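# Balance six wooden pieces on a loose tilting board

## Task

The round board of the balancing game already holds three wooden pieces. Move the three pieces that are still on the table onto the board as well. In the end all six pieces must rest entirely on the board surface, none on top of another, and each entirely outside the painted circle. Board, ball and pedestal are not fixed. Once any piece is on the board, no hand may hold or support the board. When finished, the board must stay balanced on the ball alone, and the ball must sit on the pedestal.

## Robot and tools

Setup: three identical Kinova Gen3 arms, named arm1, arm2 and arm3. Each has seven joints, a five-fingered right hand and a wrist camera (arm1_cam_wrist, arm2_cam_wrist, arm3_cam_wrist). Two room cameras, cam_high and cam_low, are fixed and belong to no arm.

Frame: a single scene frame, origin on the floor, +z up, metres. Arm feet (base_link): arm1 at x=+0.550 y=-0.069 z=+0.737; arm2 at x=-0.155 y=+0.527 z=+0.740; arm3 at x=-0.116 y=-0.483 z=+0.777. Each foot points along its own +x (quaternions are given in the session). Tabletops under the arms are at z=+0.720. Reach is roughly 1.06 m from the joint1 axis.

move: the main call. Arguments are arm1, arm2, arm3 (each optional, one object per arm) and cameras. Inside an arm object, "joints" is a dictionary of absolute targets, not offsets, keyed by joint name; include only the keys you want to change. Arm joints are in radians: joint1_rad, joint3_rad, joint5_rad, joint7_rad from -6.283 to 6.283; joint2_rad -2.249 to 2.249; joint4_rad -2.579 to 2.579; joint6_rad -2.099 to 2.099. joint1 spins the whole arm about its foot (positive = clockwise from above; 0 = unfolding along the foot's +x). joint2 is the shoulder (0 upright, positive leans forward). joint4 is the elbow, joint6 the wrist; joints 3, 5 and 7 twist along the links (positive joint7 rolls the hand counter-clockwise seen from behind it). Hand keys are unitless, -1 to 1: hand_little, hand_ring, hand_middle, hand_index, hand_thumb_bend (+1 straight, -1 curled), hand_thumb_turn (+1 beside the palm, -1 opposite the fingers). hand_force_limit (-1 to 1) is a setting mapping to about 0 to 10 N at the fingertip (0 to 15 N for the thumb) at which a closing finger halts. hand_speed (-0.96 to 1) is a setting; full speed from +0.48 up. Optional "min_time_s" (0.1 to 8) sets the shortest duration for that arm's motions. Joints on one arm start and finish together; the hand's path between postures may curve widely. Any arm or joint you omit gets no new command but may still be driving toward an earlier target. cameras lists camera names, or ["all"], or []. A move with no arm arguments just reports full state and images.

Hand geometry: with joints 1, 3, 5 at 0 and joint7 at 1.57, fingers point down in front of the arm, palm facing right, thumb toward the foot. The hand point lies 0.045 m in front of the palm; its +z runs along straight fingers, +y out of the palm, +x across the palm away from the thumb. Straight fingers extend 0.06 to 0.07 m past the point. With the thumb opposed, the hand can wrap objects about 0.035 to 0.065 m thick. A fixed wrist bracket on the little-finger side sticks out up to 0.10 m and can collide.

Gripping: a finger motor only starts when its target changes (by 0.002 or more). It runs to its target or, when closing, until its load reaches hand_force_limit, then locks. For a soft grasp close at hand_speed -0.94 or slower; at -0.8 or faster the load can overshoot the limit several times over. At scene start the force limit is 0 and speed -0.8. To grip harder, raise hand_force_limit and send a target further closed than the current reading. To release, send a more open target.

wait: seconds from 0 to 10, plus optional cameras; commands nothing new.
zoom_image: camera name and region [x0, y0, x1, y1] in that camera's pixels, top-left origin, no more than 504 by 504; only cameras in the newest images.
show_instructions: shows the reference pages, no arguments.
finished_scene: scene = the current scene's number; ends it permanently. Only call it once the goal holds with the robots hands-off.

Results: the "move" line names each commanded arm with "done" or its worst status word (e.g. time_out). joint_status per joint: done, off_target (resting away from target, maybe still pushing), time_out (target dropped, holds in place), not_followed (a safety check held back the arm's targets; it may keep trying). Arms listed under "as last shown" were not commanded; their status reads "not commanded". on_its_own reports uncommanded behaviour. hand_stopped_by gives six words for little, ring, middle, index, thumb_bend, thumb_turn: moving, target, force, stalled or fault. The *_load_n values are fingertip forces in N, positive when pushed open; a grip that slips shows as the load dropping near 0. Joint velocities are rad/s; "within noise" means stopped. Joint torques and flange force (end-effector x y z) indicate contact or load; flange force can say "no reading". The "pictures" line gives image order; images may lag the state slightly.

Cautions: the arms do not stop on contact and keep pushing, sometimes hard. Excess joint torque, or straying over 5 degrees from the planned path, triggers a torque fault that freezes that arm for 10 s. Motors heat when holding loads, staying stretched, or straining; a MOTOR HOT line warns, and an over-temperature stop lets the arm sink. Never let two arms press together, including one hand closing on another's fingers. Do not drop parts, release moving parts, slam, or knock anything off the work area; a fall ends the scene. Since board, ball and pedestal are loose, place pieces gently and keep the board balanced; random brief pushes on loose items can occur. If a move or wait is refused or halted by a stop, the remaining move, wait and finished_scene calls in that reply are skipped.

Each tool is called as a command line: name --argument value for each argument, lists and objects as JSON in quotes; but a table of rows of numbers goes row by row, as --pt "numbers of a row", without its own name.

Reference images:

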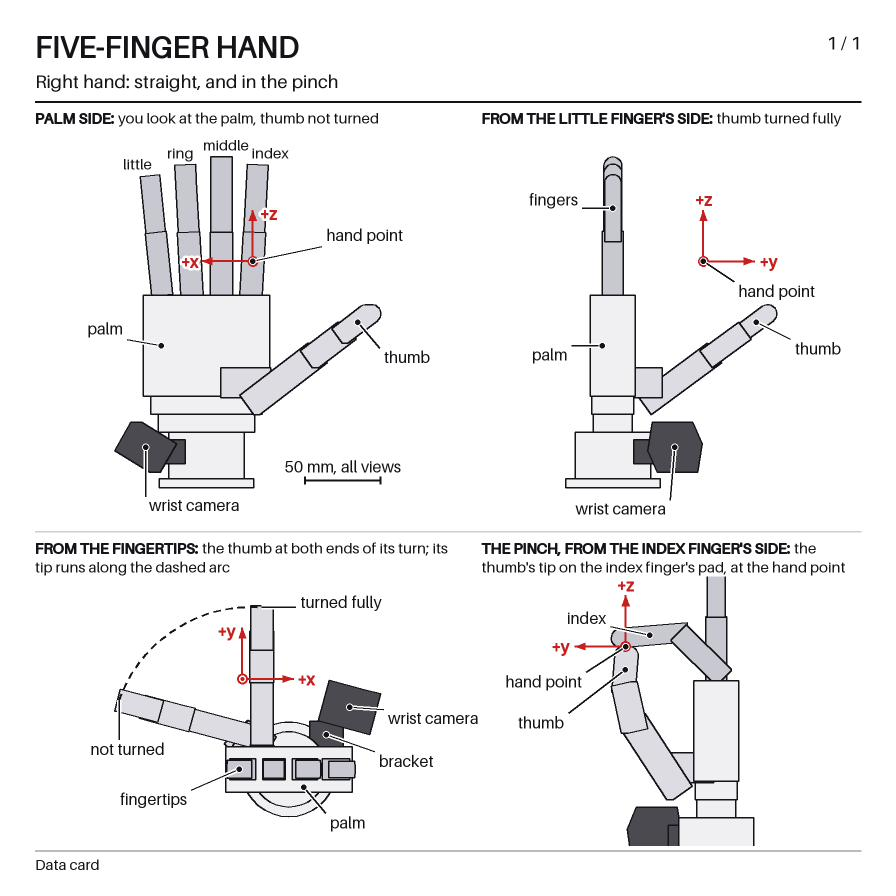

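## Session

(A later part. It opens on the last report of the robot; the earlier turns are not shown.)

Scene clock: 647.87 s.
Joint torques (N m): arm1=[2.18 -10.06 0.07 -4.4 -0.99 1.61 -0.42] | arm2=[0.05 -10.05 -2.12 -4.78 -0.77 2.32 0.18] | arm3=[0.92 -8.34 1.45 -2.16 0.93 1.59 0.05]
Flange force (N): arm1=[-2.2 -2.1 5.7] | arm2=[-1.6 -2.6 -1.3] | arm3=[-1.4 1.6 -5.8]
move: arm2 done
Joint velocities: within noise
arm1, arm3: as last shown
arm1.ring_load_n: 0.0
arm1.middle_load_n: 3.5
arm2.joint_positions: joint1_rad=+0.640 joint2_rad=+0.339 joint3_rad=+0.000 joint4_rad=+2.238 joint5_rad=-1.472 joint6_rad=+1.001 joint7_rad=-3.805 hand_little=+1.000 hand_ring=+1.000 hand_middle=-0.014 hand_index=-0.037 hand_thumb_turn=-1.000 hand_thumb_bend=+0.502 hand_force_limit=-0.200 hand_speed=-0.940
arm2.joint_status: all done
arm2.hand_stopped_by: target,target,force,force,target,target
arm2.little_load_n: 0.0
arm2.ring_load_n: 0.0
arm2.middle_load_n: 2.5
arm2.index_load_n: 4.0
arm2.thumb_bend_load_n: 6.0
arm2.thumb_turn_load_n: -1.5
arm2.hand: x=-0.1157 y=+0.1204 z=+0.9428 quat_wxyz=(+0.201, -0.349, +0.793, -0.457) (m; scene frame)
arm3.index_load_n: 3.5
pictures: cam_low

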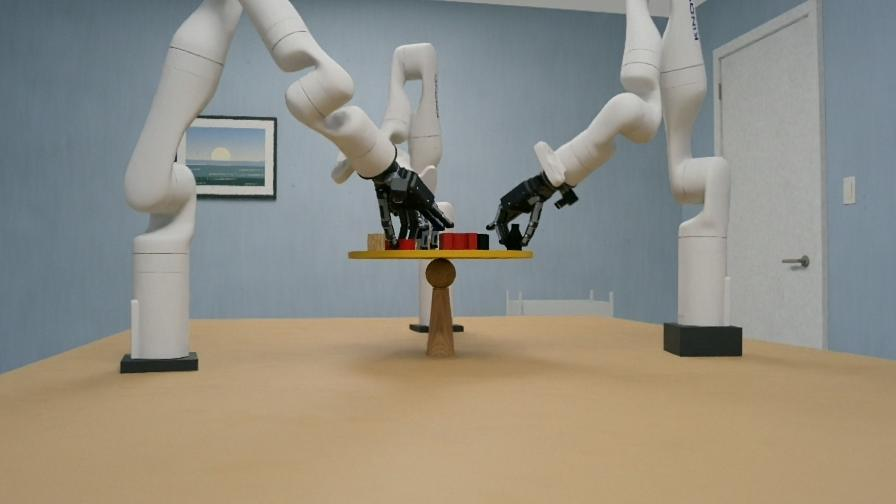

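move --arm1 '{"joints": {"hand_index": 0.35, "hand_middle": 0.35, "hand_thumb_bend": 0.68, "hand_speed": -0.85}}' --arm2 '{"joints": {"hand_index": 0.35, "hand_middle": 0.35, "hand_thumb_bend": 0.68, "hand_speed": -0.85}}' --arm3 '{"joints": {"hand_index": 0.35, "hand_middle": 0.35, "hand_thumb_bend": 0.68, "hand_speed": -0.85}}' --cameras '["all"]'

zoom_image --camera "cam_low" --region '[340, 200, 440, 270]'

zoom_image --camera "cam_low" --region '[440, 200, 540, 270]'

Scene clock: 665.97 s.
Joint torques (N m): arm1=[2.23 -9.95 0.08 -4.3 -0.97 1.65 -0.45] | arm2=[0.14 -9.98 -2.06 -4.65 -0.73 2.32 0.22] | arm3=[0.88 -8.22 1.38 -2.15 0.94 1.56 0.07]
Flange force (N): arm1=[-2.5 -2.6 5.7] | arm2=[-1.4 -3.2 -1.2] | arm3=[-1.3 1.1 -5.9]
move: arm1 done; arm2 done; arm3 done
Joint velocities: within noise
arm1.joint_positions: joint1_rad=+0.642 joint2_rad=+0.229 joint3_rad=+0.000 joint4_rad=+2.396 joint5_rad=-2.116 joint6_rad=+0.700 joint7_rad=-3.651 hand_little=+1.000 hand_ring=+1.000 hand_middle=+0.350 hand_index=+0.350 hand_thumb_turn=-1.000 hand_thumb_bend=+0.680 hand_force_limit=-0.200 hand_speed=-0.850
arm1.joint_status: all done
arm1.hand_stopped_by: target,target,target,target,target,target
arm1.little_load_n: 0.0
arm1.ring_load_n: 0.0
arm1.middle_load_n: 0.0
arm1.index_load_n: 0.0
arm1.thumb_bend_load_n: 0.0
arm1.thumb_turn_load_n: 0.0
arm1.hand: x=+0.1078 y=+0.0176 z=+0.9470 quat_wxyz=(-0.329, +0.567, +0.653, -0.380) (m; scene frame)
arm2.joint_positions: joint1_rad=+0.640 joint2_rad=+0.339 joint3_rad=+0.000 joint4_rad=+2.238 joint5_rad=-1.472 joint6_rad=+1.001 joint7_rad=-3.805 hand_little=+1.000 hand_ring=+1.000 hand_middle=+0.350 hand_index=+0.350 hand_thumb_turn=-1.000 hand_thumb_bend=+0.680 hand_force_limit=-0.200 hand_speed=-0.850
arm2.joint_status: all done
arm2.hand_stopped_by: target,target,target,target,target,target
arm2.little_load_n: 0.0
arm2.ring_load_n: 0.0
arm2.middle_load_n: 0.0
arm2.index_load_n: 0.0
arm2.thumb_bend_load_n: 0.0
arm2.thumb_turn_load_n: 0.0
arm2.hand: x=-0.1157 y=+0.1204 z=+0.9428 quat_wxyz=(+0.201, -0.349, +0.793, -0.457) (m; scene frame)
arm3.joint_positions: joint1_rad=-0.800 joint2_rad=+0.339 joint3_rad=+0.000 joint4_rad=+2.538 joint5_rad=+1.499 joint6_rad=+1.046 joint7_rad=-2.835 hand_little=+1.000 hand_ring=+1.000 hand_middle=+0.350 hand_index=+0.350 hand_thumb_turn=-1.000 hand_thumb_bend=+0.680 hand_force_limit=-0.200 hand_speed=-0.850
arm3.joint_status: all done
arm3.hand_stopped_by: target,target,target,target,target,target
arm3.little_load_n: 0.0
arm3.ring_load_n: 0.0
arm3.middle_load_n: 0.0
arm3.index_load_n: 0.0
arm3.thumb_bend_load_n: -0.5
arm3.thumb_turn_load_n: 0.0
arm3.hand: x=-0.0474 y=-0.1071 z=+0.9483 quat_wxyz=(-0.458, +0.778, -0.374, +0.213) (m; scene frame)
pictures: arm1_cam_wrist, arm2_cam_wrist, arm3_cam_wrist, cam_high, cam_low
camera_calibration:
arm1_cam_wrist: T_world_to_cam=[[0.468866, 0.330795, -0.818987, 0.714139], [0.643519, -0.763059, 0.0602058, -0.112089], [-0.605019, -0.555262, -0.570645, 0.726873], [0, 0, 0, 1]] pos_world=[0.177068, 0.0818405, 1.00641]
arm2_cam_wrist: T_world_to_cam=[[-0.550168, 0.155525, -0.820443, 0.684602], [0.132711, 0.986301, 0.097972, -0.202196], [0.824441, -0.0549812, -0.563271, 0.747061], [0, 0, 0, 1]] pos_world=[-0.212428, 0.134028, 1.00228]
arm3_cam_wrist: T_world_to_cam=[[-0.181618, -0.53081, -0.827802, 0.722451], [-0.952021, 0.305764, 0.0128064, -0.0196151], [0.246315, 0.790411, -0.560874, 0.739904], [0, 0, 0, 1]] pos_world=[-0.0697131, -0.195346, 1.01329]

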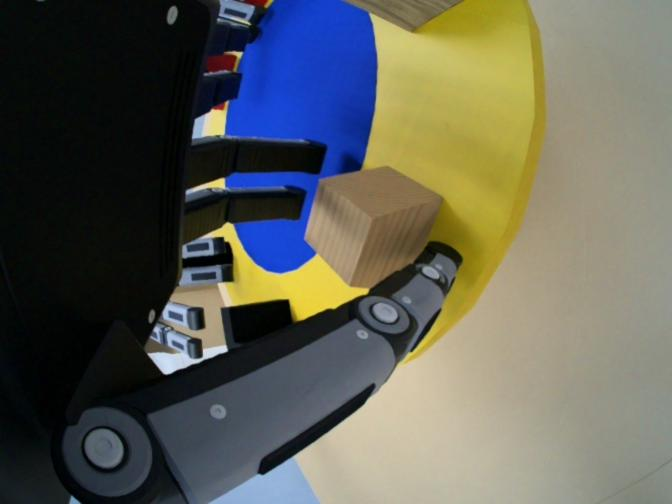

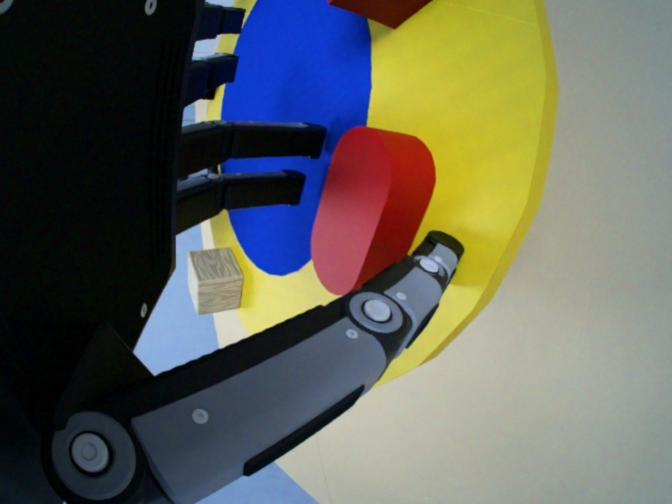

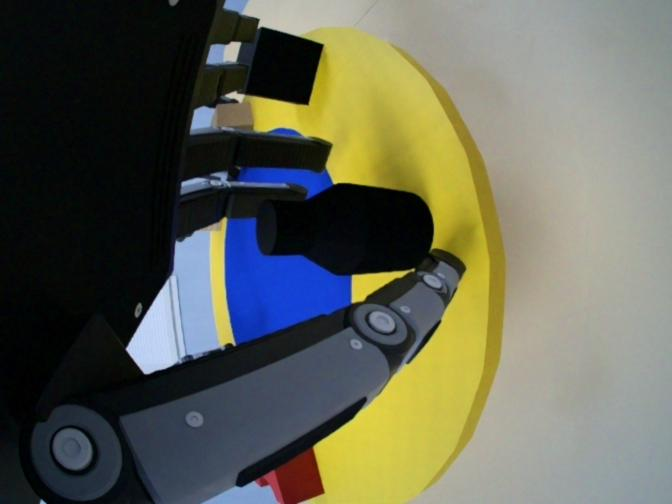

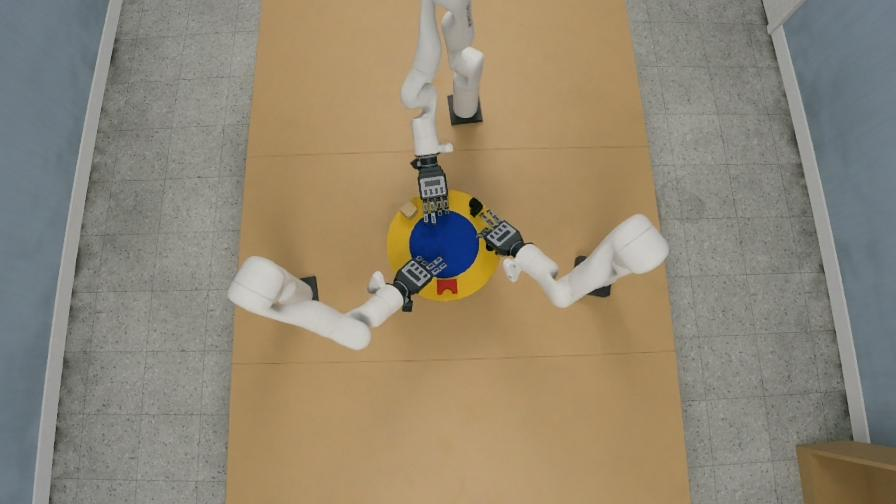

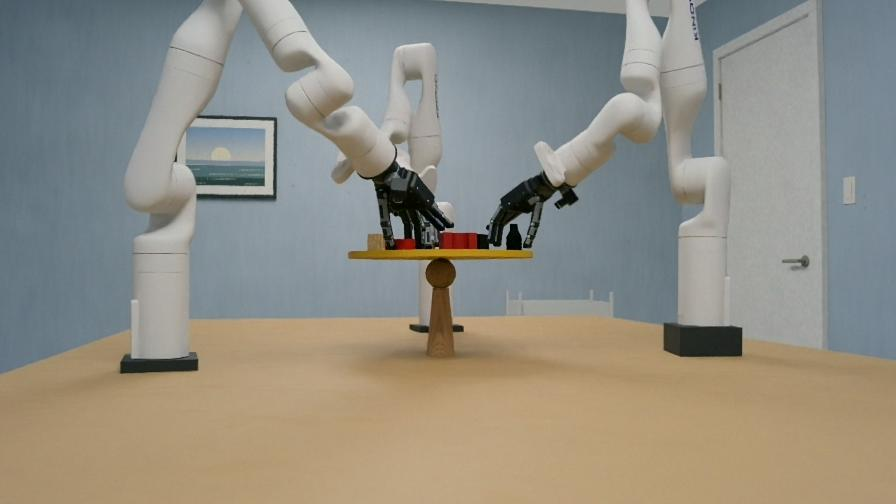

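Scaled by 5.040.

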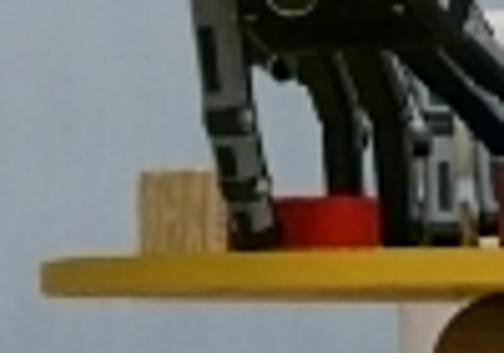

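Scaled by 5.040.

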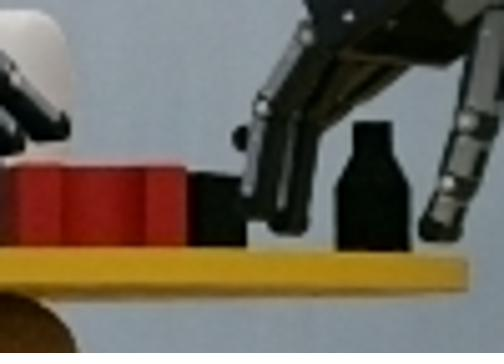

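move --arm1 '{"joints": {"joint2_rad": 0.0058, "joint4_rad": 2.2537, "joint5_rad": -1.6327, "joint6_rad": 0.5936, "joint7_rad": -4.2385}, "min_time_s": 4}' --arm2 '{"joints": {"joint2_rad": 0.1527, "joint4_rad": 2.0986, "joint5_rad": -1.2851, "joint6_rad": 1.0568, "joint7_rad": -4.1792}, "min_time_s": 4}' --arm3 '{"joints": {"joint2_rad": 0.0473, "joint4_rad": 2.4009, "joint5_rad": 1.2701, "joint6_rad": 1.1289, "joint7_rad": -2.3592}, "min_time_s": 4}' --cameras '["all"]'

zoom_image --camera "cam_low" --region '[340, 200, 540, 300]'

zoom_image --camera "cam_high" --region '[380, 180, 510, 310]'

Scene clock: 692.97 s.
Joint torques (N m): arm1=[2.23 -8.19 0.29 -6.57 -1.38 0.76 -0.42] | arm2=[0.12 -8.5 -1.81 -6.61 -1.2 1.69 0.15] | arm3=[0.83 -5.77 0.69 -5.12 1.72 1.04 0.05]
Flange force (N): arm1=[-0.2 -3.8 3.9] | arm2=[-2.1 -1.6 -0.9] | arm3=[-0.5 0.7 -5.9]
move: arm1 done; arm2 done; arm3 done
Joint velocities: within noise
arm1.joint_positions: joint1_rad=+0.642 joint2_rad=+0.006 joint3_rad=+0.000 joint4_rad=+2.254 joint5_rad=-1.633 joint6_rad=+0.594 joint7_rad=-4.239 hand_little=+1.000 hand_ring=+1.000 hand_middle=+0.350 hand_index=+0.350 hand_thumb_turn=-1.000 hand_thumb_bend=+0.680 hand_force_limit=-0.200 hand_speed=-0.850
arm1.joint_status: all done
arm1.hand_stopped_by: target,target,target,target,target,target
arm1.little_load_n: 0.0
arm1.ring_load_n: 0.0
arm1.middle_load_n: 0.0
arm1.index_load_n: 0.0
arm1.thumb_bend_load_n: 0.0
arm1.thumb_turn_load_n: 0.0
arm1.hand: x=+0.1137 y=+0.0124 z=+1.0312 quat_wxyz=(-0.326, +0.564, +0.656, -0.382) (m; scene frame)
arm2.joint_positions: joint1_rad=+0.640 joint2_rad=+0.153 joint3_rad=+0.000 joint4_rad=+2.099 joint5_rad=-1.285 joint6_rad=+1.057 joint7_rad=-4.179 hand_little=+1.000 hand_ring=+1.000 hand_middle=+0.350 hand_index=+0.350 hand_thumb_turn=-1.000 hand_thumb_bend=+0.680 hand_force_limit=-0.200 hand_speed=-0.850
arm2.joint_status: all done
arm2.hand_stopped_by: target,target,target,target,target,target
arm2.little_load_n: 0.0
arm2.ring_load_n: 0.0
arm2.middle_load_n: 0.0
arm2.index_load_n: 0.0
arm2.thumb_bend_load_n: 0.0
arm2.thumb_turn_load_n: 0.0
arm2.hand: x=-0.1173 y=+0.1181 z=+1.0294 quat_wxyz=(+0.199, -0.345, +0.794, -0.459) (m; scene frame)
arm3.joint_positions: joint1_rad=-0.800 joint2_rad=+0.047 joint3_rad=+0.000 joint4_rad=+2.401 joint5_rad=+1.270 joint6_rad=+1.129 joint7_rad=-2.359 hand_little=+1.000 hand_ring=+1.000 hand_middle=+0.350 hand_index=+0.350 hand_thumb_turn=-1.000 hand_thumb_bend=+0.680 hand_force_limit=-0.200 hand_speed=-0.850
arm3.joint_status: all done
arm3.hand_stopped_by: target,target,target,target,target,target
arm3.little_load_n: 0.0
arm3.ring_load_n: 0.0
arm3.middle_load_n: 0.0
arm3.index_load_n: 0.0
arm3.thumb_bend_load_n: 0.0
arm3.thumb_turn_load_n: 0.0
arm3.hand: x=-0.0458 y=-0.1105 z=+1.0334 quat_wxyz=(-0.458, +0.777, -0.376, +0.214) (m; scene frame)
pictures: arm1_cam_wrist, arm2_cam_wrist, arm3_cam_wrist, cam_high, cam_low
camera_calibration:
arm1_cam_wrist: T_world_to_cam=[[0.465255, 0.336058, -0.818903, 0.782351], [0.65203, -0.755792, 0.0602889, -0.126093], [-0.59866, -0.562, -0.570756, 0.775171], [0, 0, 0, 1]] pos_world=[0.182288, 0.0774303, 1.09071]
arm2_cam_wrist: T_world_to_cam=[[-0.548409, 0.161191, -0.820527, 0.754709], [0.14286, 0.98488, 0.0979948, -0.206864], [0.823916, -0.0634796, -0.563145, 0.797935], [0, 0, 0, 1]] pos_world=[-0.21399, 0.132736, 1.08888]
arm3_cam_wrist: T_world_to_cam=[[-0.184523, -0.52992, -0.82773, 0.791237], [-0.950444, 0.310623, 0.0130156, -0.0177832], [0.250215, 0.789113, -0.560976, 0.790102], [0, 0, 0, 1]] pos_world=[-0.0685958, -0.198663, 1.09839]

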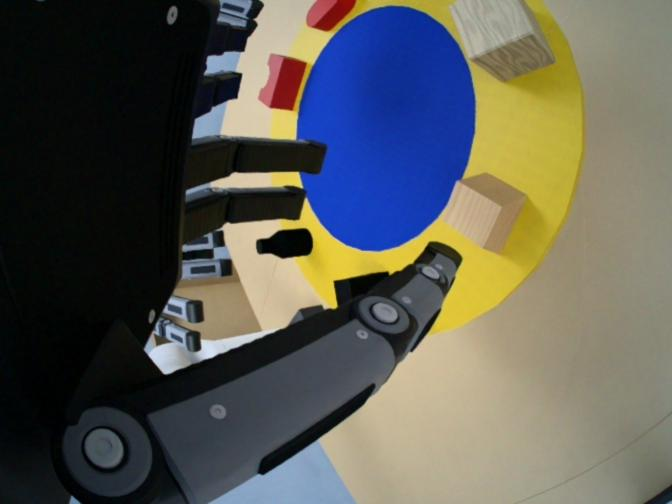

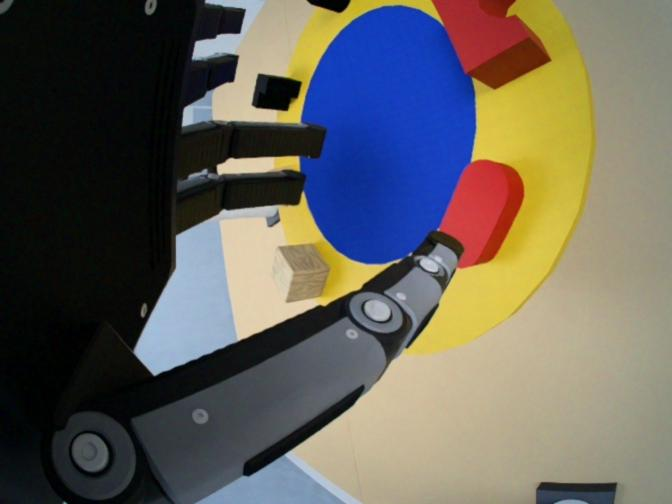

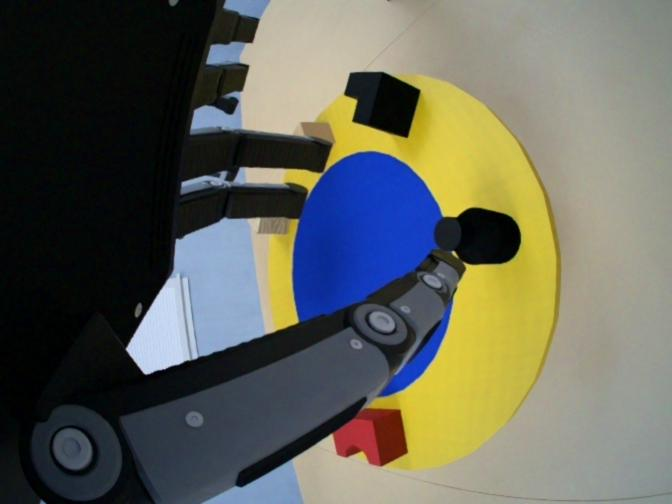

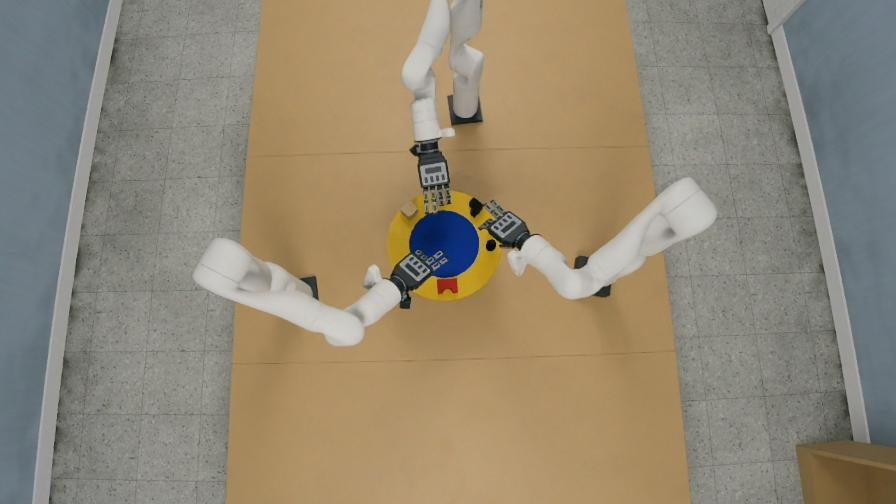

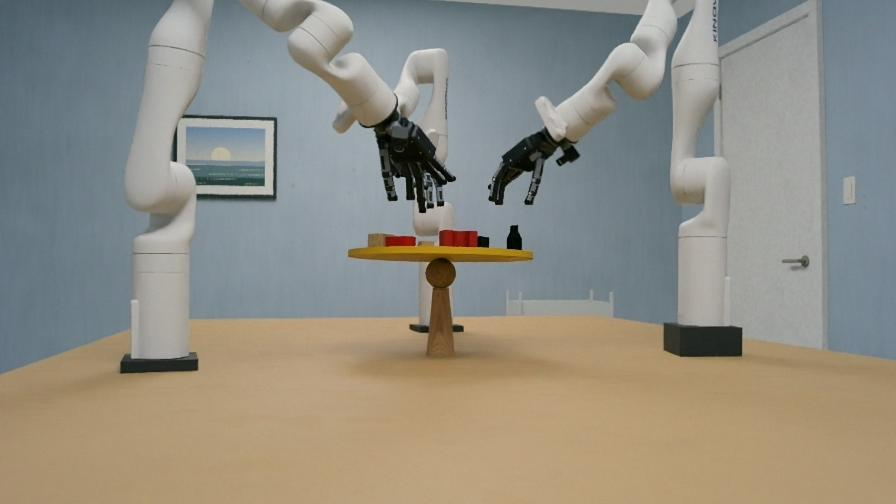

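Scaled by 2.520.

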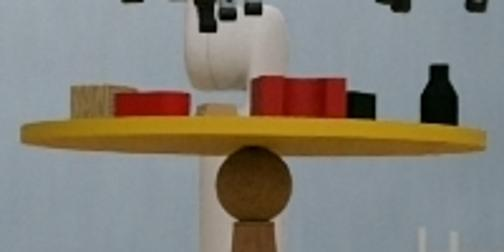

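Scaled by 3.877.

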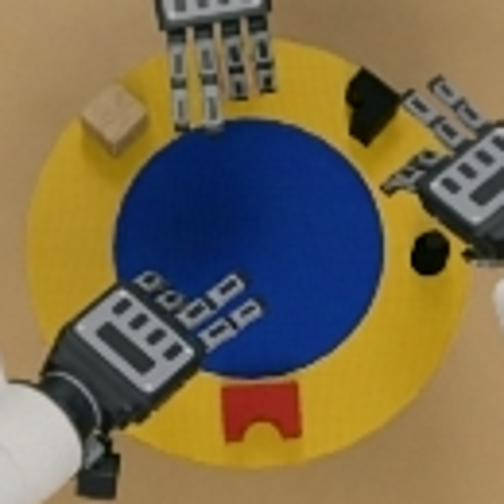

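wait --seconds 1 --cameras '["cam_low"]'

zoom_image --camera "cam_low" --region '[340, 200, 540, 300]'

Scene clock: 710.80 s.
Joint torques (N m): arm1=[2.22 -8.05 0.38 -6.52 -1.4 0.8 -0.39] | arm2=[0.11 -8.49 -1.78 -6.58 -1.25 1.73 0.24] | arm3=[0.83 -5.82 0.66 -5.12 1.75 1.03 0.04]
Flange force (N): arm1=[-0.6 -4.4 3.5] | arm2=[-2.0 -2.1 -1.0] | arm3=[-0.6 0.8 -5.9]
Joint velocities: within noise
arm1.joint_positions: joint1_rad=+0.642 joint2_rad=+0.006 joint3_rad=+0.000 joint4_rad=+2.254 joint5_rad=-1.633 joint6_rad=+0.594 joint7_rad=-4.239 hand_little=+1.000 hand_ring=+1.000 hand_middle=+0.350 hand_index=+0.350 hand_thumb_turn=-1.000 hand_thumb_bend=+0.680 hand_force_limit=-0.200 hand_speed=-0.850
arm1.joint_status: all done
arm1.hand_stopped_by: target,target,target,target,target,target
arm1.little_load_n: 0.0
arm1.ring_load_n: 0.0
arm1.middle_load_n: 0.0
arm1.index_load_n: 0.0
arm1.thumb_bend_load_n: 0.0
arm1.thumb_turn_load_n: 0.0
arm1.hand: x=+0.1137 y=+0.0124 z=+1.0312 quat_wxyz=(-0.326, +0.564, +0.656, -0.381) (m; scene frame)
arm2.joint_positions: joint1_rad=+0.640 joint2_rad=+0.153 joint3_rad=+0.000 joint4_rad=+2.099 joint5_rad=-1.285 joint6_rad=+1.057 joint7_rad=-4.179 hand_little=+1.000 hand_ring=+1.000 hand_middle=+0.350 hand_index=+0.350 hand_thumb_turn=-1.000 hand_thumb_bend=+0.680 hand_force_limit=-0.200 hand_speed=-0.850
arm2.joint_status: all done
arm2.hand_stopped_by: target,target,target,target,target,target
arm2.little_load_n: 0.0
arm2.ring_load_n: 0.0
arm2.middle_load_n: 0.0
arm2.index_load_n: 0.0
arm2.thumb_bend_load_n: 0.0
arm2.thumb_turn_load_n: 0.0
arm2.hand: x=-0.1173 y=+0.1181 z=+1.0294 quat_wxyz=(+0.199, -0.345, +0.794, -0.459) (m; scene frame)
arm3.joint_positions: joint1_rad=-0.800 joint2_rad=+0.047 joint3_rad=+0.000 joint4_rad=+2.401 joint5_rad=+1.270 joint6_rad=+1.129 joint7_rad=-2.359 hand_little=+1.000 hand_ring=+1.000 hand_middle=+0.350 hand_index=+0.350 hand_thumb_turn=-1.000 hand_thumb_bend=+0.680 hand_force_limit=-0.200 hand_speed=-0.850
arm3.joint_status: all done
arm3.hand_stopped_by: target,target,target,target,target,target
arm3.little_load_n: 0.0
arm3.ring_load_n: 0.0
arm3.middle_load_n: 0.0
arm3.index_load_n: 0.0
arm3.thumb_bend_load_n: 0.0
arm3.thumb_turn_load_n: 0.0
arm3.hand: x=-0.0458 y=-0.1105 z=+1.0334 quat_wxyz=(-0.458, +0.777, -0.376, +0.214) (m; scene frame)
wait: 1.00 s; at rest from the start
pictures: cam_low

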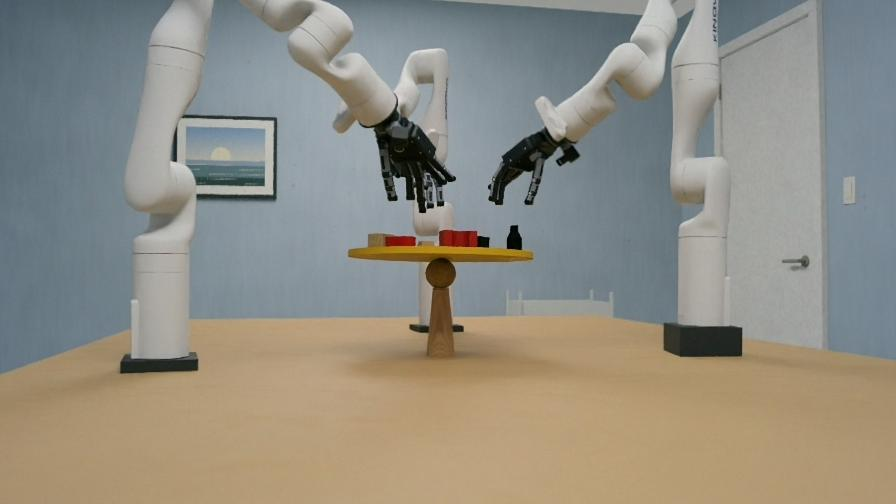

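Scaled by 2.520.

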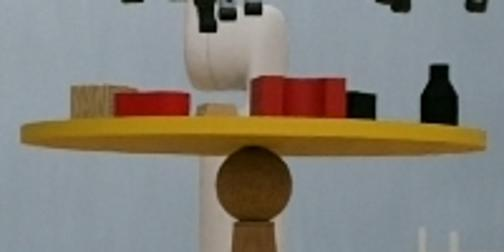

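finished_scene --scene 2

The scene is finished: the task was done.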